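# Refit band over corner guard around carton

## Task

Slip the band back on so it wraps the carton and also passes over the corner guard; at the finish the guard must sit in its proper spot and the carton must rest flat, not tilted.

## Robot and tools

Robot: two arms, left_arm and right_arm, facing each other across a table. Each has a parallel two-finger gripper and a wrist camera. In the scene frame the table centre is the origin, the top is at z = +0.020 m and +z is up. The left_arm base sits at (+0.160, +0.467, +0.066) m, quat_wxyz (+0.707, 0, 0, -0.707), on the +y side. The right_arm base sits at (-0.010, -0.451, +0.122) m, quat_wxyz (+0.704, 0, 0, +0.710). Arm names do not match image sides. Fixed cameras are cam_high and cam_low; wrist cameras are cam_left_wrist and cam_right_wrist, all 896x504.

Frames: each arm reports its hand pose, velocities and targets in its own base frame. Motion offsets are taken along the axes of that arm's current Hand target. A gripper's fingers point along its +x; they open and close along its y. end_effector_position is the midpoint between the fingers, about 3 to 4 cm short of the tips. Only the last 1.5 cm of each finger face is flat.

Row layout, shared by execute_actions and move: one flat list of 14 numbers, each in [-1, 1]. The first 7 belong to left_arm: dx, dy, dz, rx, ry, rz, opening. The next 7 are the same for right_arm. All 14 are always sent, even if one arm stays still. dx to rz are an offset, not a pose, measured from that arm's Hand target as it stood when the action or move began. 1.0 equals 0.6 m of travel or 180 degrees of turn. rx, ry, rz form a single rotation vector. Opening is absolute: +1 is fully open (0.080 m), -1 fully closed; empty fingers touch near -0.78. Six zeros for an arm re-sends its Hand target; a 0 opening is a real command, so repeat the current opening to leave a gripper alone. Closing from fully open takes at least about 0.6 s.

execute_actions(actions, cameras): actions is a list of actions; each action is a table of up to 15 rows, one row per 1/30 s step. A short table keeps its last row until 15 steps are done. Every row counts from the start pose of that action, so repeating an offset in a new action moves further. An empty list returns images and the scene number. cameras picks views by name, ["all"] or []; an unknown name voids the call.

move(target, speed, blend, opening_speed, grip_force, blocking, cameras): drives each gripper in a straight line toward target, which is one 14-number row or a list of up to 15 rows. Every row in a list is offset from the same starting Hand targets, not from the previous row. speed is the top path speed in m/s, 0.002 to 4.3, default 0.25 (turning up to twice that in rad/s), one value or one per target. blend in metres rounds corners between listed targets; 0 stops at each. opening_speed is the rate of change of the opening per second on the -1..+1 scale, at least 0.2. grip_force is newtons per finger pad, 8 to 34, one value or one per arm; it persists. blocking=false returns after about 0.5 s while the motion continues. A move lasts at most 10 s. Paths ignore obstacles and the other arm. Faster moves lag and stray more and hit harder. Avoid paths that sweep close to an arm's own base.

wait(seconds 0 to 10, cameras) lets time run with commands held. stop(cameras) brakes a running move. zoom_image(camera, region [x0, y0, x1, y1] in pixels, at most 504 by 504) enlarges part of the newest image from that camera. read_manual(section) gives licence text only. finished_scene(scene) ends the scene irreversibly; call it only once the band, guard and carton are correct and stay so without the robot.

Results: end_effector_position (m), end_effector_quat_wxyz and velocities in each arm's base frame; printed positions can be off by a few cm. Hand target is the last commanded pose after clipping; the next offsets start from it. Grippers often stop short; a new command, even all zeros, asks again; if still short, send the remaining gap. grip_measured uses the opening scale; to hold a part command about 0.08 below the reading at first contact. Joint velocities may read within noise. Joint torques and External joint torques follow joint order; step readings list some positions. Wrist depth gives a 7x7 grid of distances in mm per wrist camera. The move line reports the ending: done, off_target, moving, held, blocked or fault, plus limits such as paced or held. Orientation commands are clipped to 32 degrees from the measured one per step.

Avoid: dropping or flinging parts, anything leaving the table, letting go of moving parts, hard hits on heavy or fixed things, grippers or wrist cameras touching each other or gripping the other arm, strain on camera cables. Joint load limits (N m): waist 17.2, shoulder 21.3, elbow 21.3, wrist pitch 5.61, wrist yaw 5.59, wrist roll 5.24; reaching one stops that arm 10 s. Very fast far targets cause OVER-SPEED faults; sustained loads or stretched, blocked arms heat motors (MOTOR HOT from 50 °C, fault at 95 °C). A loose object may occasionally get nudged by the scene. Check position and tilt after each move.

Each tool is called after ">>>" as a command line: name --argument value for each argument, lists and objects as JSON in quotes; but a table of rows of numbers goes row by row, as --pt "numbers of a row", without its own name.

## Session

>>> execute_actions --actions '[]'

Scene clock: 0.00 s.
left_arm: end_effector_position=(+0.1750, +0.1075, +0.1417) grip_measured=+1.000 end_effector_quat_wxyz=(+0.900, +0.170, +0.373, -0.147) | right_arm: end_effector_position=(+0.0533, -0.2894, +0.0333) grip_measured=+1.000 end_effector_quat_wxyz=(-0.433, -0.383, -0.407, +0.707)
Joint positions: left_arm=[1.053 0.994 0.716 -1.002 0.717 1.431 0.08] | right_arm=[-1.171 1.643 0.851 -0.615 0.435 0.621 0.08]
Joint velocities: within noise
Joint torques (N m): no reading
External joint torques (N m): no reading
Motor temperatures (°C): left_arm=[40 44 41 37 43 33] | right_arm=[41 33 36 39 42 44]
Heat: left arm: hottest shoulder 44 °C (+0.0 °C/min); right arm: hottest wrist roll 44 °C (+0.0 °C/min).
Wrist depth (mm): cam_left_wrist=[- 1829 429 380 354 322 296 / 1705 1530 380 352 327 302 282 / 1539 1530 346 326 305 285 269 / 1402 1379 319 303 285 268 253 / 1256 1314 288 285 268 250 240 / - 79 253 267 251 - 76 / - - 256 250 238 - -] | cam_right_wrist=[894 940 992 1078 1169 1250 - / 877 925 996 218 240 258 - / 842 178 188 199 234 253 1199 / 164 178 202 200 210 250 1205 / 178 187 199 206 206 244 1351 / 177 74 196 206 204 91 - / - 69 194 205 202 82 -]
Hand target: left_arm +0.1756, +0.1079, +0.1433; +0.900, +0.173, +0.372, -0.146 | right_arm +0.0538, -0.2911, +0.0355; -0.435, -0.382, -0.403, +0.708
Tool commands: left_gripper/opening=+1.0 right_gripper/opening=+1.0

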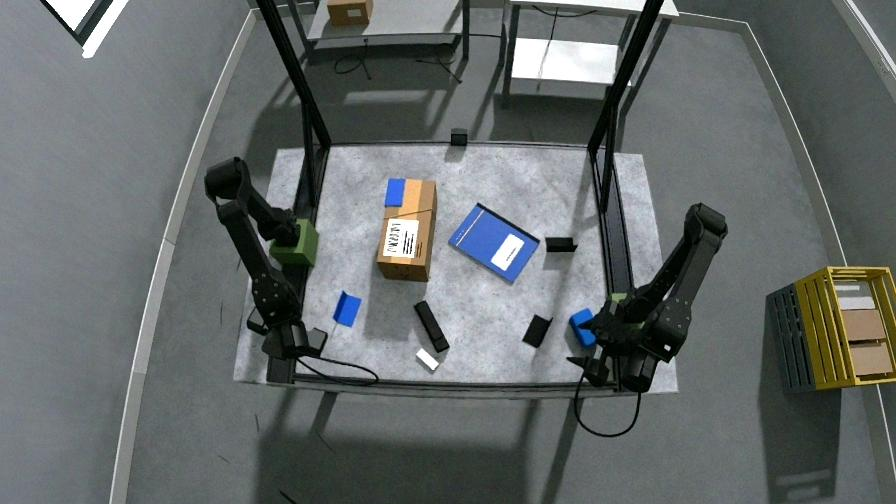

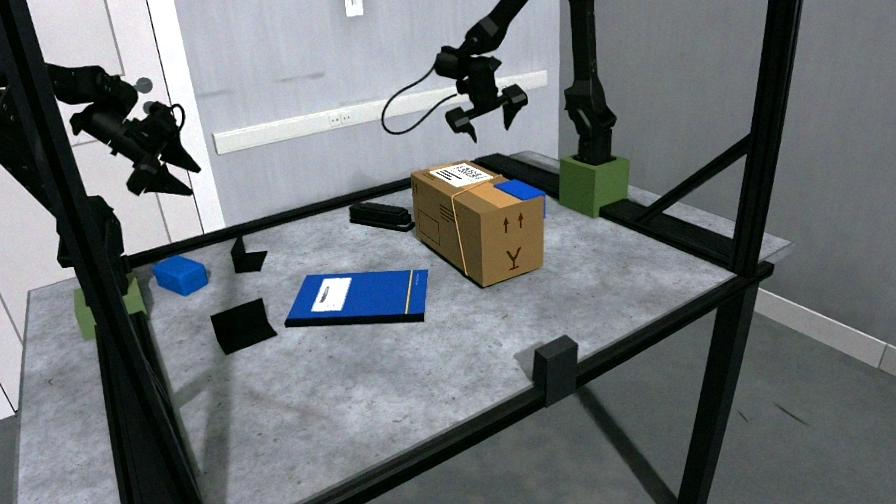

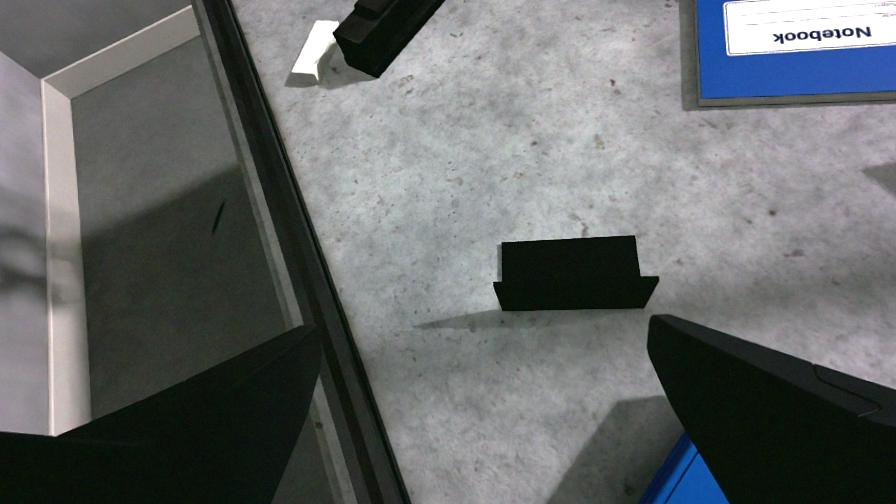

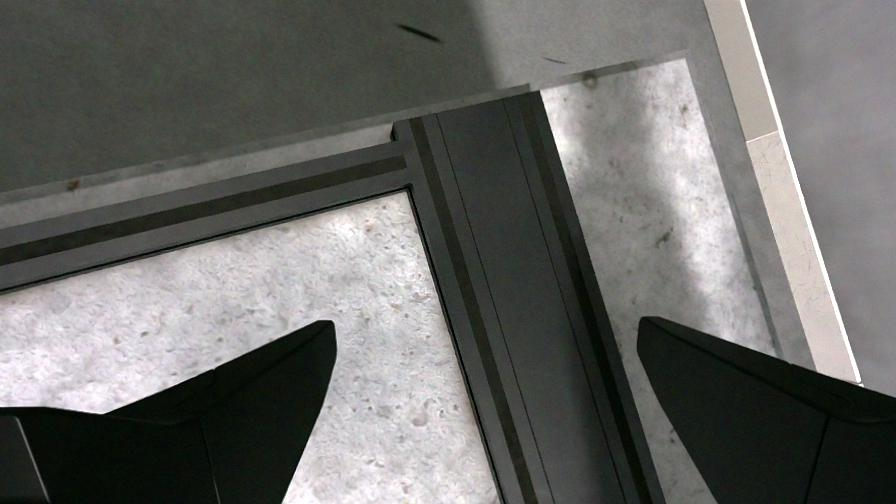

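>>> zoom_image --camera "cam_high" --region '[350, 160, 470, 300]'

>>> zoom_image --camera "cam_low" --region '[380, 140, 580, 300]'

>>> zoom_image --camera "cam_high" --region '[310, 270, 470, 390]'

Scaled by 3.600.

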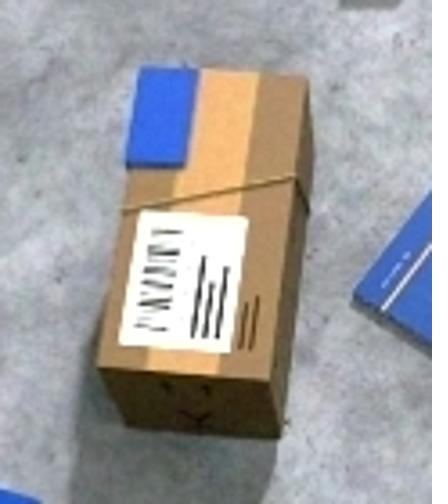

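Scaled by 2.520.

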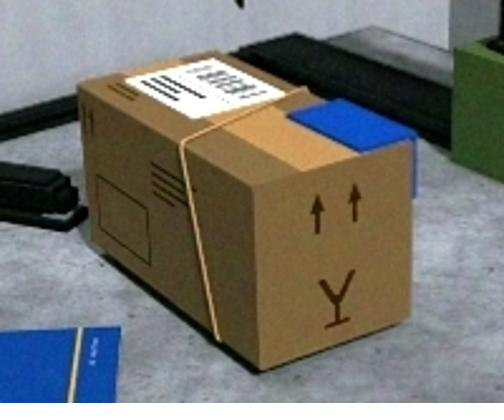

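Scaled by 3.150.

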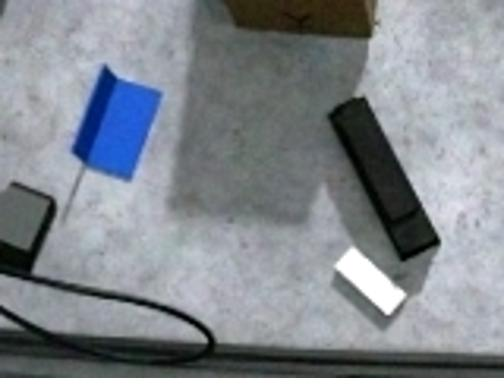

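>>> move --target '[0,0,0,0,0,0,1,-0.567,0.052,-0.487,-0.534,-0.059,0.268,-0.5]' --speed 0.35 --cameras '["all"]'

Scene clock: 62.23 s.
left_arm: end_effector_position=(+0.1750, +0.1075, +0.1417) grip_measured=+1.000 end_effector_quat_wxyz=(+0.900, +0.170, +0.373, -0.147) | right_arm: end_effector_position=(+0.2476, +0.0665, +0.2151) grip_measured=-0.497 end_effector_quat_wxyz=(+0.815, -0.001, +0.579, -0.004)
Joint positions: left_arm=[1.053 0.994 0.716 -1.002 0.717 1.431 0.08] | right_arm=[0.329 1.28 1.301 -1.274 0.113 0.314 0.013]
Joint torques (N m): left_arm=[0.06 -1.47 5.42 0.63 0.55 0.02] | right_arm=[0.27 -3.5 7.22 0.61 -0.1 -0.05]
External joint torques (N m): left_arm=[0.06 0.34 -0.34 -0.04 0.14 0.03] | right_arm=[0.31 0.12 1.58 -0.17 -0.19 -0.05]
Heat: left arm: hottest elbow 44 °C (+2.0 °C/min); right arm: hottest wrist roll 44 °C (+0.0 °C/min).
Wrist depth (mm): cam_left_wrist=[- 1765 425 379 356 322 297 / 1777 1485 380 353 326 302 284 / 1511 1511 349 326 304 285 269 / 1410 1372 321 302 285 269 253 / 1335 1281 288 284 265 250 239 / - 79 252 266 252 - 76 / - - 247 249 237 - -] | cam_right_wrist=[370 397 396 387 392 391 388 / 1231 396 391 256 255 254 356 / 1224 398 394 254 254 252 390 / 1199 397 394 255 254 253 387 / 1224 399 395 393 390 389 385 / 1193 395 - - 72 381 387 / - - - - - - -]
Hand target: left_arm +0.1756, +0.1079, +0.1433; +0.900, +0.173, +0.372, -0.146 | right_arm +0.2501, +0.0688, +0.2200; +0.819, +0.000, +0.574, +0.001
Off the commanded pose: left_arm 0.002 m, 0 deg | right_arm 0.006 m, 1 deg.
move: done

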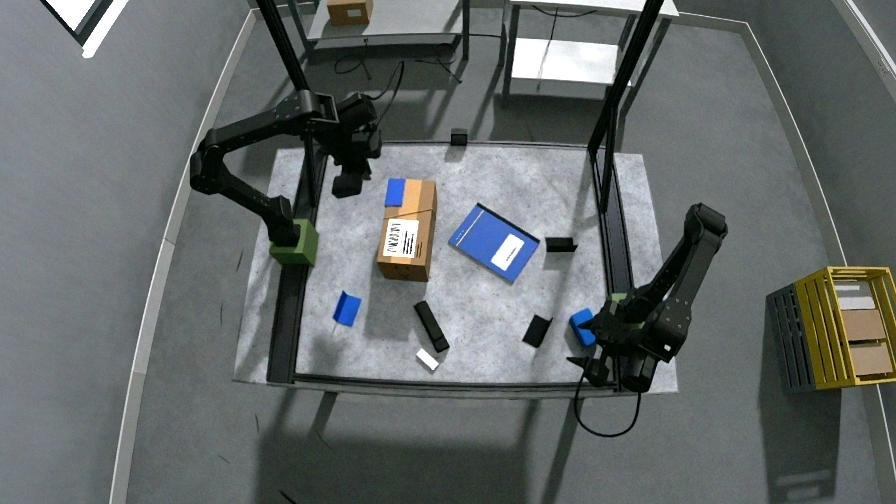

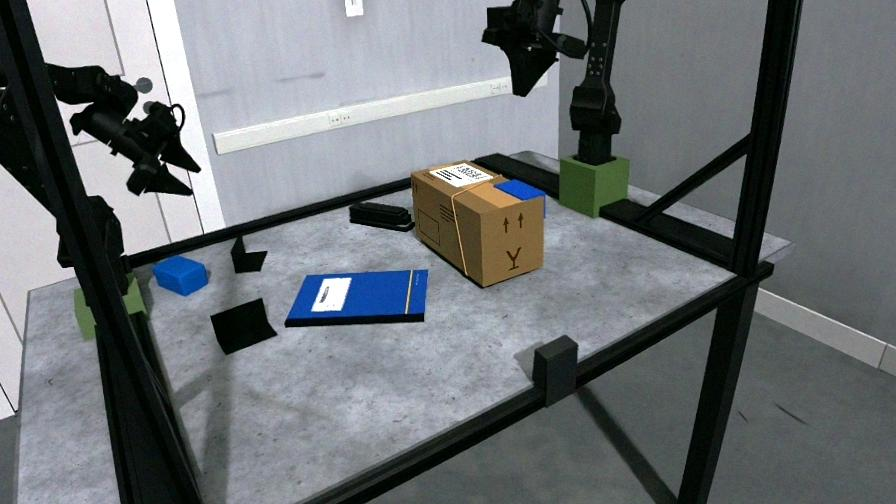

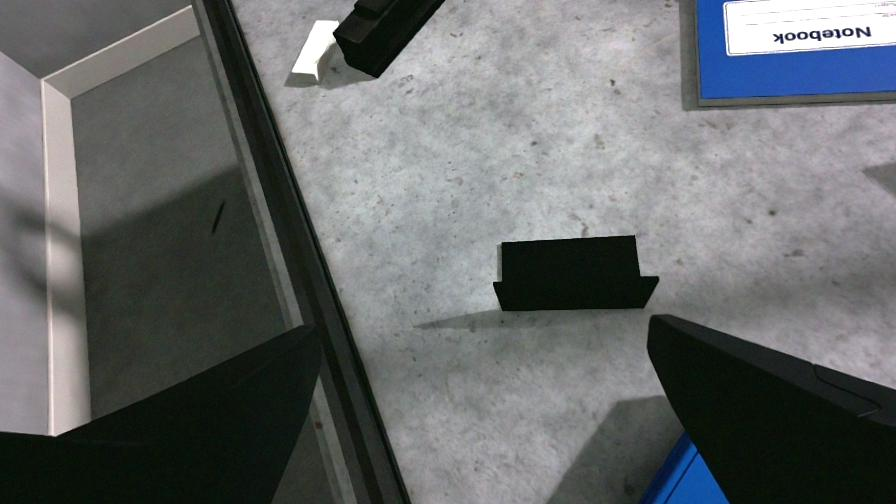

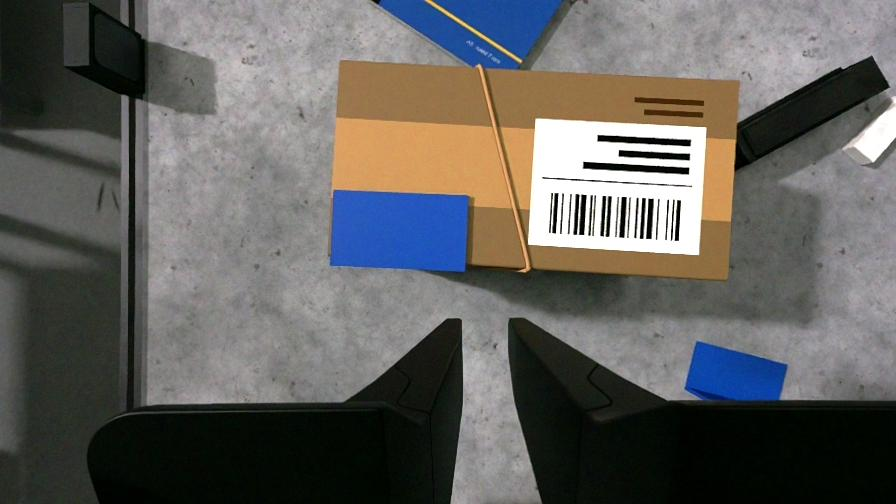

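>>> move --target '[0,0,0,0,0,0,1,0.114,-0.315,-0.272,-0.189,-0.237,0.173,-0.5]' --speed 0.35 --cameras '["cam_right_wrist"]'

>>> zoom_image --camera "cam_right_wrist" --region '[100, 20, 604, 320]'

Scene clock: 125.60 s.
left_arm: end_effector_position=(+0.1750, +0.1075, +0.1417) grip_measured=+1.000 end_effector_quat_wxyz=(+0.900, +0.170, +0.373, -0.147) | right_arm: end_effector_position=(+0.1209, -0.1174, +0.0983) grip_measured=-0.497 end_effector_quat_wxyz=(+0.903, -0.086, +0.208, +0.367)
Joint positions: left_arm=[1.053 0.994 0.716 -1.002 0.717 1.431 0.08] | right_arm=[-1.458 1.754 0.845 -1.559 -0.79 -2.629 0.013]
Joint torques (N m): left_arm=[0.02 -1.43 5.54 0.64 0.56 0.01] | right_arm=[-0.33 -4.07 3.6 -1.87 -0.27 -0.11]
External joint torques (N m): left_arm=[0.03 0.38 -0.23 -0.04 0.14 0.02] | right_arm=[-0.33 0.3 0.53 -0.93 0.01 -0.11]
Motor temperatures (°C): left_arm=[38 42 44 38 42 33] | right_arm=[40 36 45 41 41 43]
Heat: left arm: hottest elbow 44 °C (+0.0 °C/min); right arm: hottest elbow 45 °C (+5.0 °C/min).
Wrist depth (mm): cam_left_wrist=[- 445 421 379 354 326 296 / 1741 1729 376 352 325 301 283 / 1618 1372 347 326 304 284 270 / 1364 1459 323 302 285 268 253 / 1301 1301 286 285 268 249 240 / - 79 251 267 251 - 76 / - - 240 249 238 - -] | cam_right_wrist=[1320 1588 - 2062 789 - - / - 1822 1895 322 318 615 - / 1567 1610 511 309 248 266 - / 417 424 415 354 246 372 380 / 285 352 352 353 278 339 288 / 284 318 - - 72 302 283 / - - - 254 - - -]
Hand target: left_arm +0.1756, +0.1079, +0.1433; +0.900, +0.173, +0.372, -0.146 | right_arm +0.1203, -0.1201, +0.0995; +0.902, -0.082, +0.200, +0.374
Off the commanded pose: left_arm 0.002 m, 0 deg | right_arm 0.003 m, 1 deg.
joint sent to its limit (right arm) — joint 4 (wrist pitch), lower limit. The joint targets still meet the commanded pose.
move: done
Images, in order (width x height): cam_right_wrist 896x504.

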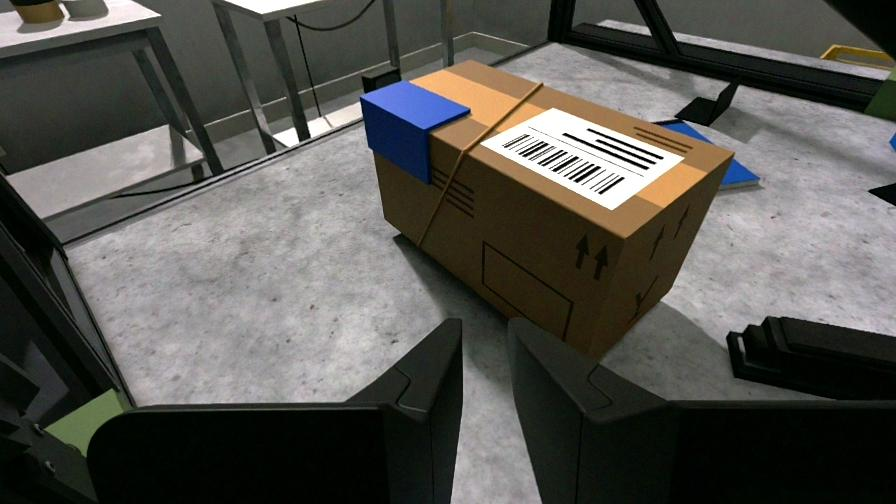

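Scaled by 1.000.

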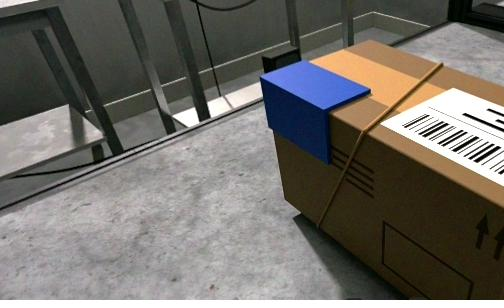

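>>> move --pt "0 0 0 0 0 0 1 0.256 0.069 0.341 0.189 0.237 -0.173 -0.3" --pt "0 0 0 0 0 0 1 0.267 0.065 0.126 0.153 0.132 -0.200 -0.3" --speed 0.3 --blend 0.04 --cameras '["cam_right_wrist","cam_low"]'

Scene clock: 164.63 s.
left_arm: end_effector_position=(+0.1750, +0.1075, +0.1417) grip_measured=+1.000 end_effector_quat_wxyz=(+0.900, +0.170, +0.373, -0.147) | right_arm: end_effector_position=(+0.2187, +0.0333, +0.1023) grip_measured=-0.303 end_effector_quat_wxyz=(+0.906, -0.001, +0.424, +0.000)
Joint positions: left_arm=[1.053 0.994 0.716 -1.002 0.717 1.431 0.08] | right_arm=[0.267 0.782 0.467 -0.577 0.17 0.204 0.021]
Joint torques (N m): left_arm=[0 -1.49 5.41 0.64 0.55 0.02] | right_arm=[-0.3 -2.16 4.83 1.59 -0.07 -0.03]
External joint torques (N m): left_arm=[0.01 0.35 -0.41 -0.05 0.13 0.03] | right_arm=[-0.31 -0.99 -1.45 0.35 -0.15 -0.03]
Heat: left arm: hottest elbow 44 °C (+0.0 °C/min); right arm: hottest wrist roll 43 °C (+0.0 °C/min).
Wrist depth (mm): cam_left_wrist=[1683 446 424 380 353 321 297 / 1729 1548 380 352 329 302 285 / 1493 1511 345 326 304 285 271 / 1402 - 319 305 284 269 254 / - - 288 284 268 251 239 / - 79 101 266 251 - 76 / - - 257 250 238 - -] | cam_right_wrist=[397 392 201 200 199 378 374 / 354 353 186 184 183 181 344 / 337 172 168 172 170 169 313 / 315 163 160 163 161 158 298 / 295 289 276 219 198 249 284 / 280 279 - 267 68 274 270 / - - - 252 77 - -]
Hand target: left_arm +0.1756, +0.1079, +0.1433; +0.900, +0.173, +0.372, -0.146 | right_arm +0.2178, +0.0329, +0.1006; +0.906, +0.000, +0.423, +0.001
Off the commanded pose: left_arm 0.002 m, 0 deg | right_arm 0.002 m, 0 deg.
move: done
Images, in order (width x height): cam_low 896x504, cam_right_wrist 896x504.

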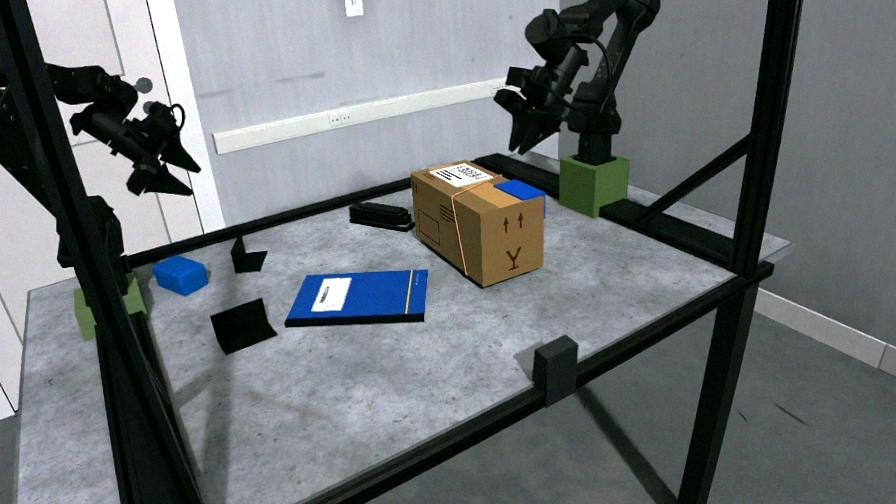

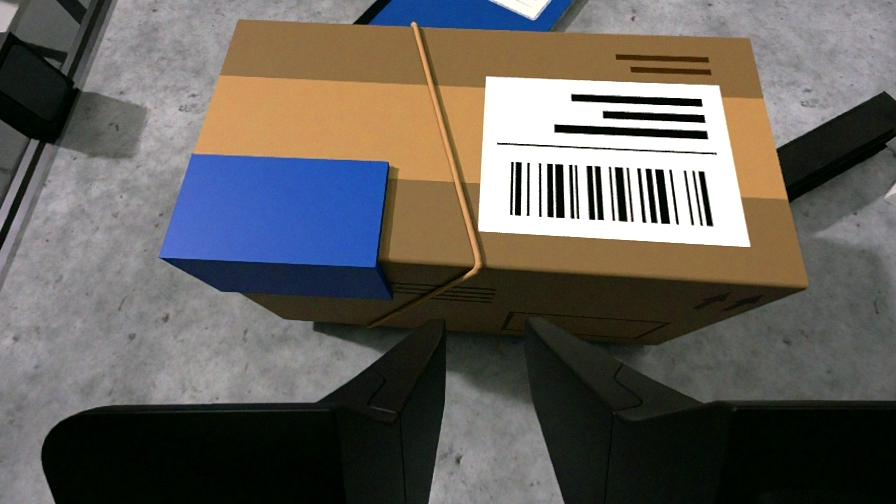

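>>> move --target '[0,0,0,0,0,0,1,0.075,0.0,-0.008,0,0,0,-0.3]' --speed 0.08 --cameras '["cam_right_wrist"]'

>>> zoom_image --camera "cam_right_wrist" --region '[350, 200, 600, 350]'

Scene clock: 176.83 s.
left_arm: end_effector_position=(+0.1750, +0.1075, +0.1417) grip_measured=+1.000 end_effector_quat_wxyz=(+0.900, +0.170, +0.373, -0.147) | right_arm: end_effector_position=(+0.2444, +0.0334, +0.0664) grip_measured=-0.303 end_effector_quat_wxyz=(+0.908, +0.000, +0.420, +0.001)
Joint positions: left_arm=[1.053 0.994 0.716 -1.002 0.717 1.431 0.08] | right_arm=[0.223 0.972 0.374 -0.28 0.143 0.17 0.021]
Joint torques (N m): left_arm=[-0.02 -1.53 5.45 0.63 0.55 0.02] | right_arm=[-0.31 -1.84 4.52 1.62 -0.09 -0.02]
External joint torques (N m): left_arm=[-0.02 0.33 -0.41 -0.07 0.13 0.03] | right_arm=[-0.32 0.14 -1.53 0.35 -0.16 -0.02]
Heat: left arm: hottest elbow 44 °C (+0.0 °C/min); right arm: hottest wrist pitch 44 °C (+3.0 °C/min).
Wrist depth (mm): cam_left_wrist=[- 1694 423 377 355 322 299 / 1741 1753 377 350 329 302 283 / 1660 1511 348 326 304 283 270 / 1426 1402 321 305 285 270 254 / 1328 1308 285 284 267 250 240 / - 79 101 265 251 - 76 / - - 240 249 238 - -] | cam_right_wrist=[346 155 155 153 151 150 151 / 321 143 142 141 140 138 139 / 293 129 128 131 128 129 129 / - 120 120 122 121 120 119 / 253 135 125 118 116 116 114 / 246 244 - 84 68 176 236 / - - - 220 77 - -]
Hand target: left_arm +0.1756, +0.1079, +0.1433; +0.900, +0.173, +0.372, -0.146 | right_arm +0.2430, +0.0328, +0.0630; +0.906, +0.000, +0.423, +0.001
Off the commanded pose: left_arm 0.002 m, 0 deg | right_arm 0.004 m, 0 deg.
move: done
Images, in order (width x height): cam_right_wrist 896x504.

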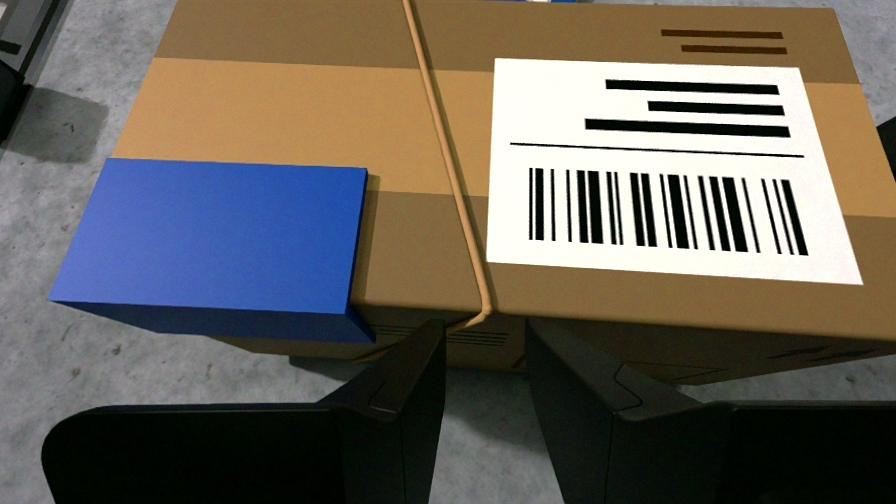

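Scaled by 2.016.

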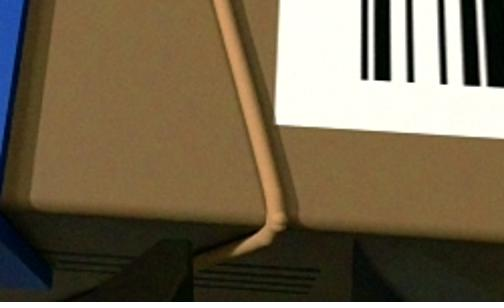

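>>> move --pt "0 0 0 0 0 0 1 0.011 0.0 0 0 0 0 -0.3" --pt "0 0 0 0 0 0 1 0.011 0.0 0 0 0 0 -0.9" --speed 0.08 --cameras '["cam_right_wrist"]'

>>> zoom_image --camera "cam_right_wrist" --region '[350, 200, 600, 350]'

Scene clock: 185.87 s.
left_arm: end_effector_position=(+0.1750, +0.1075, +0.1417) grip_measured=+1.000 end_effector_quat_wxyz=(+0.900, +0.170, +0.373, -0.147) | right_arm: end_effector_position=(+0.2478, +0.0324, +0.0622) grip_measured=-0.766 end_effector_quat_wxyz=(+0.908, +0.000, +0.420, -0.001)
Joint positions: left_arm=[1.053 0.994 0.716 -1.002 0.717 1.431 0.08] | right_arm=[0.214 1.002 0.367 -0.244 0.14 0.165 0.001]
Joint torques (N m): left_arm=[0.03 -1.55 5.35 0.61 0.58 0.01] | right_arm=[-0.06 -1.02 4.42 2.38 -0.11 -0.02]
External joint torques (N m): left_arm=[0.03 0.29 -0.48 -0.08 0.16 0.02] | right_arm=[-0.05 1.04 -1.49 1.14 -0.19 -0.03]
Heat: left arm: hottest elbow 44 °C (+0.0 °C/min); right arm: hottest wrist pitch 44 °C (+3.0 °C/min).
Wrist depth (mm): cam_left_wrist=[- 460 432 382 355 321 299 / 1777 1628 379 352 328 301 282 / 1628 1568 347 325 304 284 269 / 1418 1335 319 305 285 269 253 / 1308 1294 288 284 267 249 241 / 1208 79 253 266 250 - 76 / - - 256 249 237 - -] | cam_right_wrist=[340 150 150 148 147 145 149 / 316 139 137 137 135 134 131 / 127 125 124 127 125 125 125 / - 116 117 118 117 116 115 / 249 116 114 112 113 111 110 / 243 241 239 - 77 184 231 / - - - - - - -]
Hand target: left_arm +0.1756, +0.1079, +0.1433; +0.900, +0.173, +0.372, -0.146 | right_arm +0.2473, +0.0329, +0.0580; +0.906, +0.000, +0.423, +0.001
Off the commanded pose: left_arm 0.002 m, 0 deg | right_arm 0.004 m, 0 deg.
move: done
Images, in order (width x height): cam_right_wrist 896x504.

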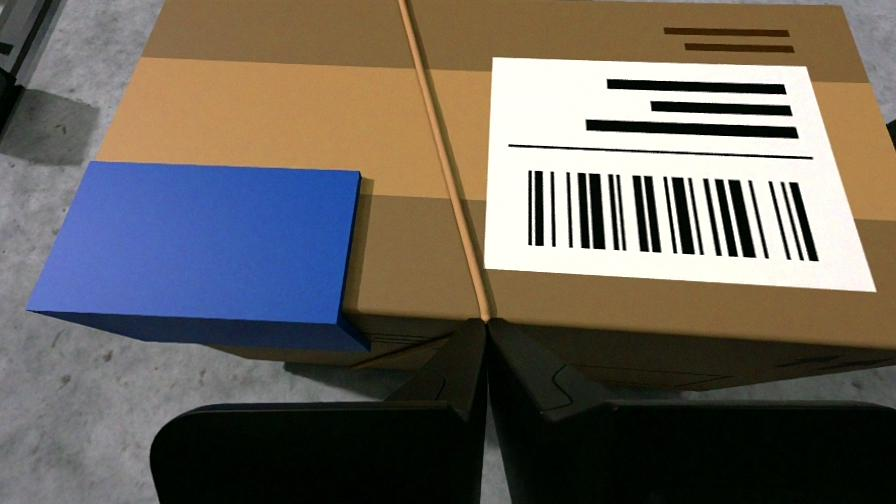

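Scaled by 2.016.

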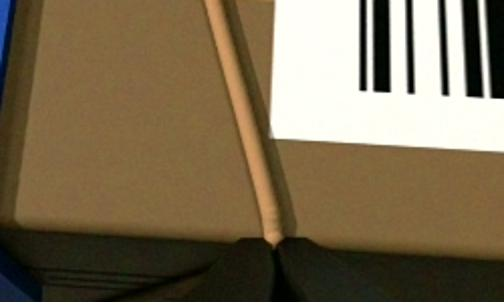

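>>> move --target '[0,0,0,0,0,0,1,-0.038,0.0,0,0,0,0,-1]' --speed 0.08 --cameras '["cam_right_wrist"]'

>>> zoom_image --camera "cam_right_wrist" --region '[350, 200, 600, 350]'

Scene clock: 193.87 s.
left_arm: end_effector_position=(+0.1750, +0.1075, +0.1417) grip_measured=+1.000 end_effector_quat_wxyz=(+0.900, +0.170, +0.373, -0.147) | right_arm: end_effector_position=(+0.2281, +0.0330, +0.0663) grip_measured=-0.766 end_effector_quat_wxyz=(+0.900, -0.003, +0.435, +0.004)
Joint positions: left_arm=[1.053 0.994 0.716 -1.002 0.717 1.431 0.08] | right_arm=[0.235 0.898 0.367 -0.383 0.141 0.178 0.001]
Joint torques (N m): left_arm=[-0.07 -1.54 5.48 0.65 0.58 0.02] | right_arm=[0 -3.01 7.66 0.93 0.34 0.14]
External joint torques (N m): left_arm=[-0.07 0.28 -0.34 -0.04 0.17 0.03] | right_arm=[0 -1.42 1.56 -0.29 0.28 0.14]
Motor temperatures (°C): left_arm=[37 41 44 38 41 33] | right_arm=[39 35 42 47 40 43]
Heat: left arm: hottest elbow 44 °C (+0.0 °C/min); right arm: hottest wrist pitch 47 °C (+6.0 °C/min).
Wrist depth (mm): cam_left_wrist=[- 1729 422 380 353 323 298 / 1790 - 381 352 327 303 282 / 1548 1502 344 325 303 284 268 / 1402 1410 320 302 293 269 254 / 1321 1288 286 284 267 249 241 / - 79 101 266 251 - 76 / - - 247 250 238 - -] | cam_right_wrist=[336 149 147 147 146 144 147 / 311 140 138 137 135 135 134 / 284 126 126 128 127 126 126 / 266 129 124 123 122 120 119 / 257 253 246 170 196 181 244 / 243 244 242 - 77 238 236 / - - - - - - -]
Hand target: left_arm +0.1756, +0.1079, +0.1433; +0.900, +0.173, +0.372, -0.146 | right_arm +0.2326, +0.0329, +0.0755; +0.906, +0.000, +0.423, +0.001
Off the commanded pose: left_arm 0.002 m, 0 deg | right_arm 0.010 m, 2 deg.
move: off_target (right_arm)
Images, in order (width x height): cam_right_wrist 896x504.

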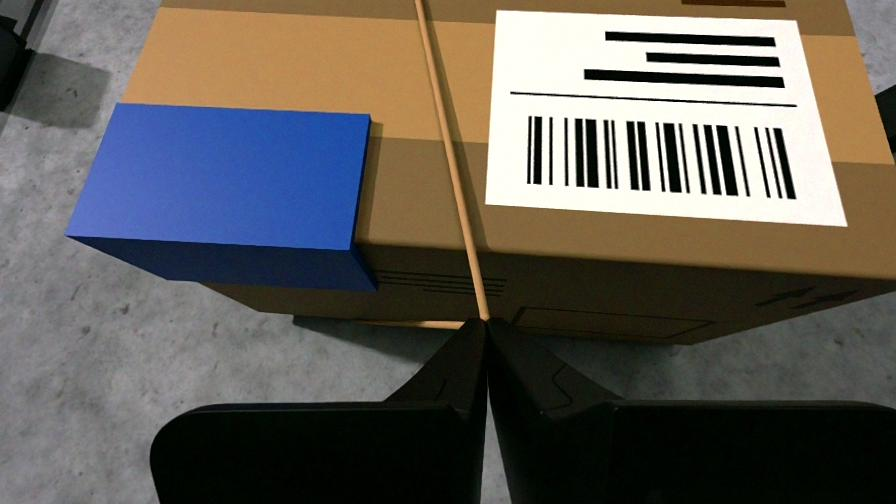

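Scaled by 2.016.

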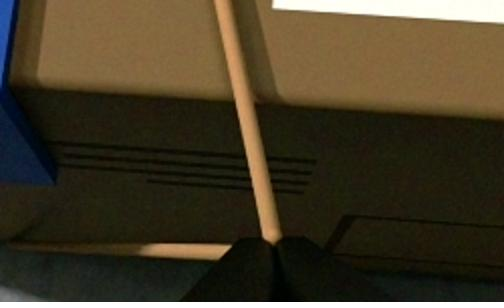

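>>> move --pt "0 0 0 0 0 0 1 -0.028 0.0 0.024 0 0 0 -1" --pt "0 0 0 0 0 0 1 -0.028 0.114 0.024 0 0 0 -1" --speed 0.1 --blend '[0.01,0]' --cameras '["cam_right_wrist","cam_low"]'

Scene clock: 210.53 s.
left_arm: end_effector_position=(+0.1750, +0.1075, +0.1417) grip_measured=+1.000 end_effector_quat_wxyz=(+0.900, +0.170, +0.373, -0.147) | right_arm: end_effector_position=(+0.2283, +0.0963, +0.0883) grip_measured=-0.766 end_effector_quat_wxyz=(+0.901, -0.007, +0.433, -0.004)
Joint positions: left_arm=[1.053 0.994 0.716 -1.002 0.717 1.431 0.08] | right_arm=[0.632 1.044 0.528 -0.488 0.389 0.513 0.001]
Joint torques (N m): left_arm=[-0.07 -1.48 5.49 0.66 0.56 0.02] | right_arm=[0.57 -2.8 8.15 1.05 0.27 0.14]
External joint torques (N m): left_arm=[-0.08 0.35 -0.31 -0.02 0.14 0.02] | right_arm=[0.55 -0.44 2.2 -0.03 0.06 0.14]
Heat: left arm: hottest elbow 44 °C (+0.0 °C/min); right arm: hottest wrist pitch 45 °C (+3.0 °C/min).
Wrist depth (mm): cam_left_wrist=[- 458 426 383 353 322 299 / 1683 1577 380 354 326 302 283 / 1418 1442 348 326 306 285 269 / 1418 1357 321 304 286 268 253 / 1301 1288 293 285 268 249 239 / - 79 101 266 252 - 76 / - - 271 250 237 - -] | cam_right_wrist=[303 353 352 176 175 175 176 / 324 332 168 163 163 163 163 / 315 308 151 149 151 153 153 / 290 289 144 141 143 143 143 / 272 277 270 170 218 203 186 / 261 261 260 - 77 260 262 / - - - - - - -]
Hand target: left_arm +0.1756, +0.1079, +0.1433; +0.900, +0.173, +0.372, -0.146 | right_arm +0.2328, +0.1013, +0.0976; +0.906, +0.000, +0.423, +0.001
Off the commanded pose: left_arm 0.002 m, 0 deg | right_arm 0.012 m, 2 deg.
move: off_target (right_arm)
Images, in order (width x height): cam_low 896x504, cam_right_wrist 896x504.

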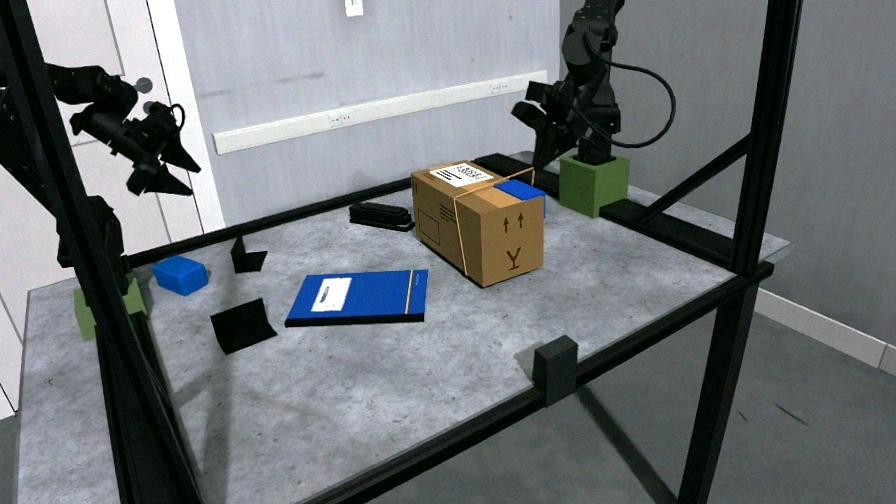

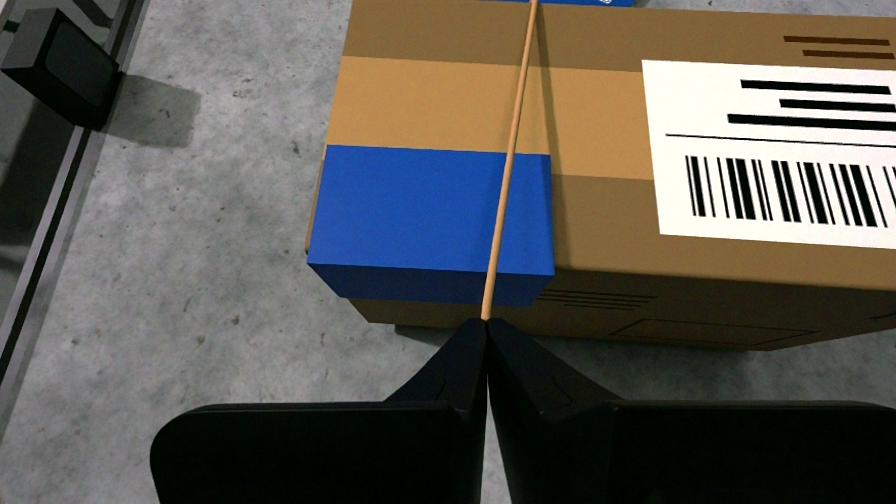

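>>> move --pt "0 0 0 0 0 0 1 0 0.027 0 0 0 0 -1" --pt "0 0 0 0 0 0 1 0.030 0.027 -0.012 0 0 0 -1" --speed 0.08 --blend '[0.005,0]' --cameras '["cam_right_wrist"]'

>>> zoom_image --camera "cam_right_wrist" --region '[300, 150, 650, 350]'

Scene clock: 231.47 s.
left_arm: end_effector_position=(+0.1750, +0.1075, +0.1417) grip_measured=+1.000 end_effector_quat_wxyz=(+0.900, +0.170, +0.373, -0.147) | right_arm: end_effector_position=(+0.2393, +0.1170, +0.0803) grip_measured=-0.766 end_effector_quat_wxyz=(+0.906, +0.000, +0.423, -0.002)
Joint positions: left_arm=[1.053 0.994 0.716 -1.002 0.717 1.431 0.08] | right_arm=[0.689 1.155 0.54 -0.382 0.424 0.564 0.001]
Joint torques (N m): left_arm=[0.08 -1.47 5.45 0.62 0.56 0.01] | right_arm=[0.03 -3.32 4.73 1.5 0.06 -0.06]
External joint torques (N m): left_arm=[0.05 0.36 -0.37 -0.07 0.15 0.02] | right_arm=[0.03 -0.39 -1.13 0.4 -0.18 -0.06]
Motor temperatures (°C): left_arm=[37 41 44 38 41 33] | right_arm=[39 35 48 44 40 43]
Heat: left arm: hottest elbow 44 °C (+0.0 °C/min); right arm: hottest elbow 48 °C (+6.1 °C/min).
Wrist depth (mm): cam_left_wrist=[1608 1741 425 381 352 323 296 / 1717 1660 377 353 326 302 283 / 1539 1476 348 325 303 285 269 / 1493 - 318 303 290 270 255 / 1294 1328 288 285 268 250 241 / 1179 79 251 265 251 - 76 / - - 248 250 238 - -] | cam_right_wrist=[1158 357 356 169 169 168 167 / 308 330 330 157 156 155 154 / 1181 308 306 144 141 144 144 / 296 287 285 133 132 134 134 / 269 268 264 127 152 155 142 / 257 256 256 - 77 249 248 / - - - - - - -]
Hand target: left_arm +0.1756, +0.1079, +0.1433; +0.900, +0.173, +0.372, -0.146 | right_arm +0.2388, +0.1175, +0.0792; +0.906, +0.000, +0.423, +0.001
Off the commanded pose: left_arm 0.002 m, 0 deg | right_arm 0.001 m, 0 deg.
move: done
Images, in order (width x height): cam_right_wrist 896x504.

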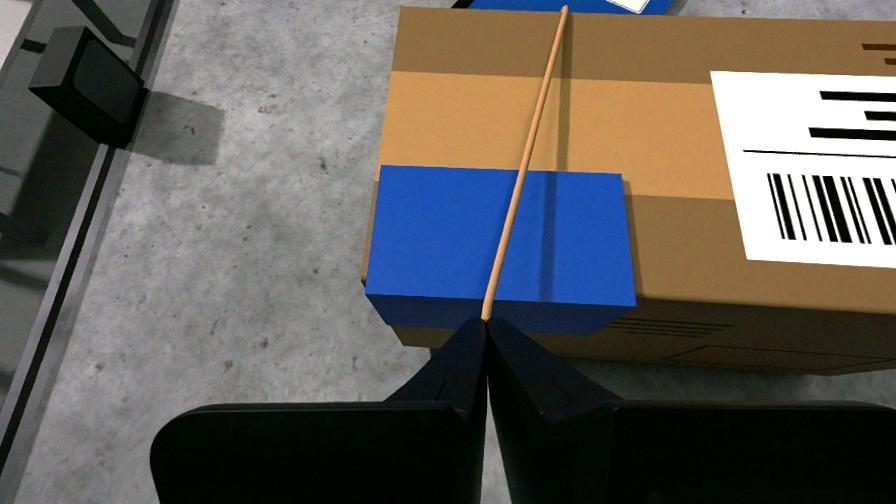

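Scaled by 1.440.

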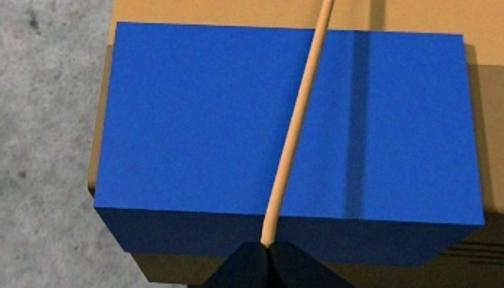

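>>> execute_actions --actions '[]' --cameras '["cam_low","cam_high"]'

>>> zoom_image --camera "cam_low" --region '[400, 150, 560, 295]'

Scene clock: 245.27 s.
left_arm: end_effector_position=(+0.1750, +0.1075, +0.1417) grip_measured=+1.000 end_effector_quat_wxyz=(+0.900, +0.170, +0.373, -0.147) | right_arm: end_effector_position=(+0.2394, +0.1171, +0.0804) grip_measured=-0.766 end_effector_quat_wxyz=(+0.906, +0.000, +0.423, -0.001)
Joint positions: left_arm=[1.053 0.994 0.716 -1.002 0.717 1.431 0.08] | right_arm=[0.689 1.155 0.54 -0.382 0.424 0.564 0.001]
Joint velocities: within noise
Joint torques (N m): left_arm=[-0.01 -1.57 5.45 0.63 0.55 0.02] | right_arm=[0.06 -3.29 4.75 1.49 0.05 -0.04]
External joint torques (N m): left_arm=[-0.01 0.22 -0.35 -0.06 0.14 0.03] | right_arm=[0.07 -0.36 -1.11 0.39 -0.18 -0.04]
Motor temperatures (°C): left_arm=[37 41 44 38 41 33] | right_arm=[39 35 47 45 40 43]
Heat: left arm: hottest elbow 44 °C (+0.0 °C/min); right arm: hottest elbow 47 °C (+5.1 °C/min).
Wrist depth (mm): cam_left_wrist=[1694 460 424 380 354 323 297 / 1842 1660 380 354 326 302 283 / 1502 1493 349 326 304 285 269 / 1459 1394 319 303 292 269 254 / 1314 1268 293 283 266 250 241 / - 79 252 265 252 - 76 / - - 260 250 239 - -] | cam_right_wrist=[1164 358 356 169 166 168 167 / 304 324 329 157 155 155 154 / 1218 308 307 144 141 144 144 / 292 287 284 132 132 134 134 / 271 268 265 127 151 155 141 / 256 255 256 - 77 250 247 / - - - - - - -]
Hand target: left_arm +0.1756, +0.1079, +0.1433; +0.900, +0.173, +0.372, -0.146 | right_arm +0.2388, +0.1175, +0.0792; +0.906, +0.000, +0.423, +0.001
Tool commands: left_gripper/opening=+1.0 right_gripper/opening=-1.0
Off the commanded pose: left_arm 0.002 m, 0 deg | right_arm 0.001 m, 0 deg.
Images, in order (width x height): cam_high 896x504, cam_low 896x504.

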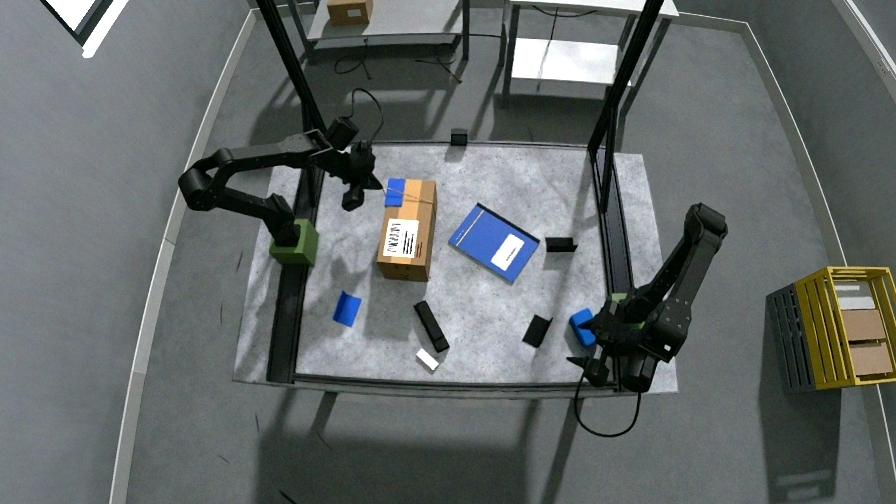

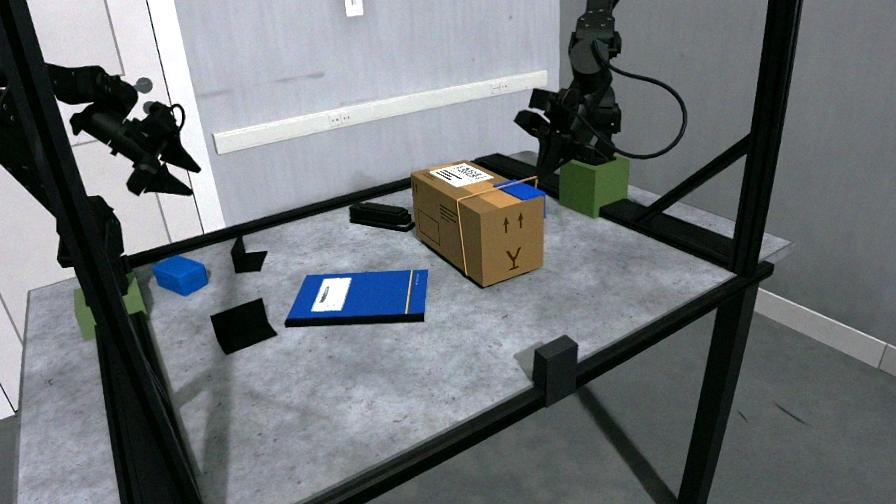

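Scaled by 3.150.

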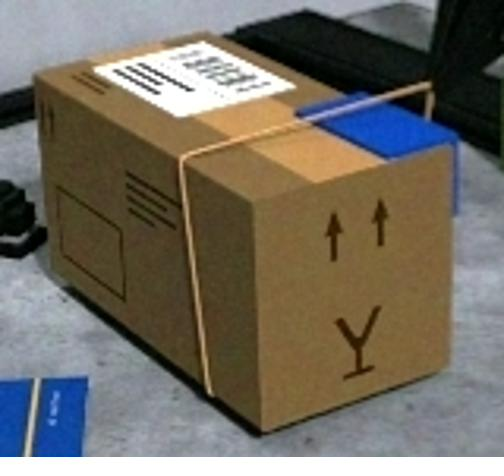

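>>> move --pt "0 0 0 0 0 0 1 0.013 -0.022 -0.002 0 0 0 -1" --pt "0 0 0 0 0 0 1 0.013 -0.022 -0.002 0 0 0 -0.4" --speed 0.08 --opening_speed 0.6 --cameras '["cam_right_wrist"]'

>>> zoom_image --camera "cam_right_wrist" --region '[300, 150, 650, 350]'

Scene clock: 256.17 s.
left_arm: end_effector_position=(+0.1750, +0.1075, +0.1417) grip_measured=+1.000 end_effector_quat_wxyz=(+0.900, +0.170, +0.373, -0.147) | right_arm: end_effector_position=(+0.2437, +0.1046, +0.0722) grip_measured=-0.404 end_effector_quat_wxyz=(+0.905, -0.002, +0.425, -0.001)
Joint positions: left_arm=[1.053 0.994 0.716 -1.002 0.717 1.431 0.08] | right_arm=[0.619 1.149 0.5 -0.329 0.383 0.5 0.017]
Joint torques (N m): left_arm=[-0.01 -1.41 5.47 0.65 0.55 0.03] | right_arm=[-0.11 -4.2 4.54 1.37 0.08 -0.04]
External joint torques (N m): left_arm=[-0.01 0.42 -0.35 -0.04 0.13 0.04] | right_arm=[-0.1 -1.35 -1.22 0.26 -0.12 -0.04]
Heat: left arm: hottest elbow 44 °C (+0.0 °C/min); right arm: hottest elbow 46 °C (+4.1 °C/min).
Wrist depth (mm): cam_left_wrist=[1618 463 423 380 354 321 299 / 1660 1650 378 352 329 301 282 / 1539 1568 345 325 304 285 269 / 1434 1418 318 304 285 269 254 / 1294 1459 289 284 267 249 240 / - 79 251 266 251 - 76 / - - 247 248 238 - -] | cam_right_wrist=[291 346 338 159 157 156 156 / 302 318 313 147 145 145 146 / 306 296 140 132 132 135 135 / 278 276 126 124 124 127 126 / 262 260 255 127 122 135 136 / 249 248 - - 71 242 242 / - - - 228 - - -]
Hand target: left_arm +0.1756, +0.1079, +0.1433; +0.900, +0.173, +0.372, -0.146 | right_arm +0.2429, +0.1042, +0.0725; +0.906, +0.000, +0.423, +0.001
Off the commanded pose: left_arm 0.002 m, 0 deg | right_arm 0.001 m, 0 deg.
move: done
Images, in order (width x height): cam_right_wrist 896x504.

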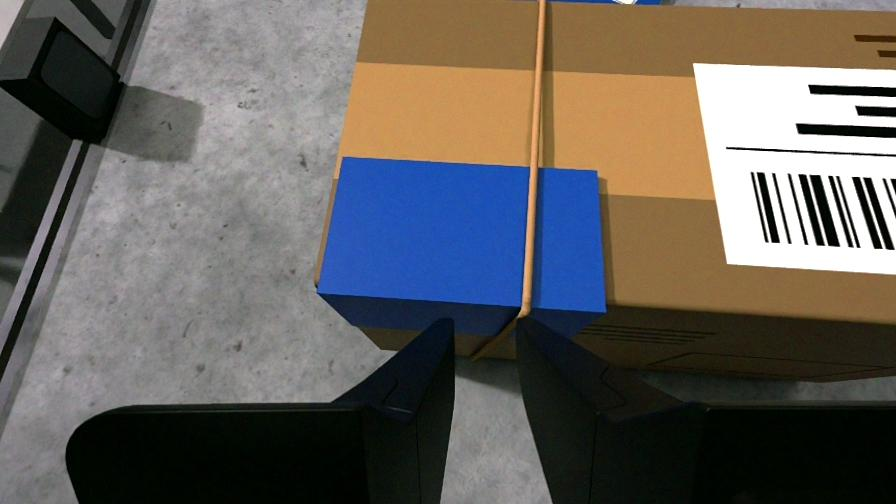

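Scaled by 1.440.

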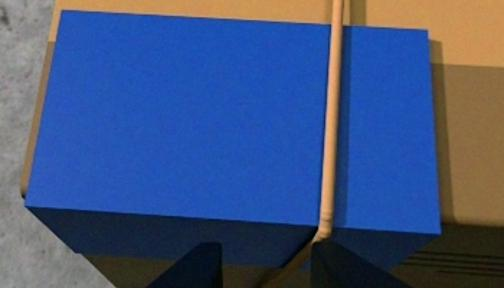

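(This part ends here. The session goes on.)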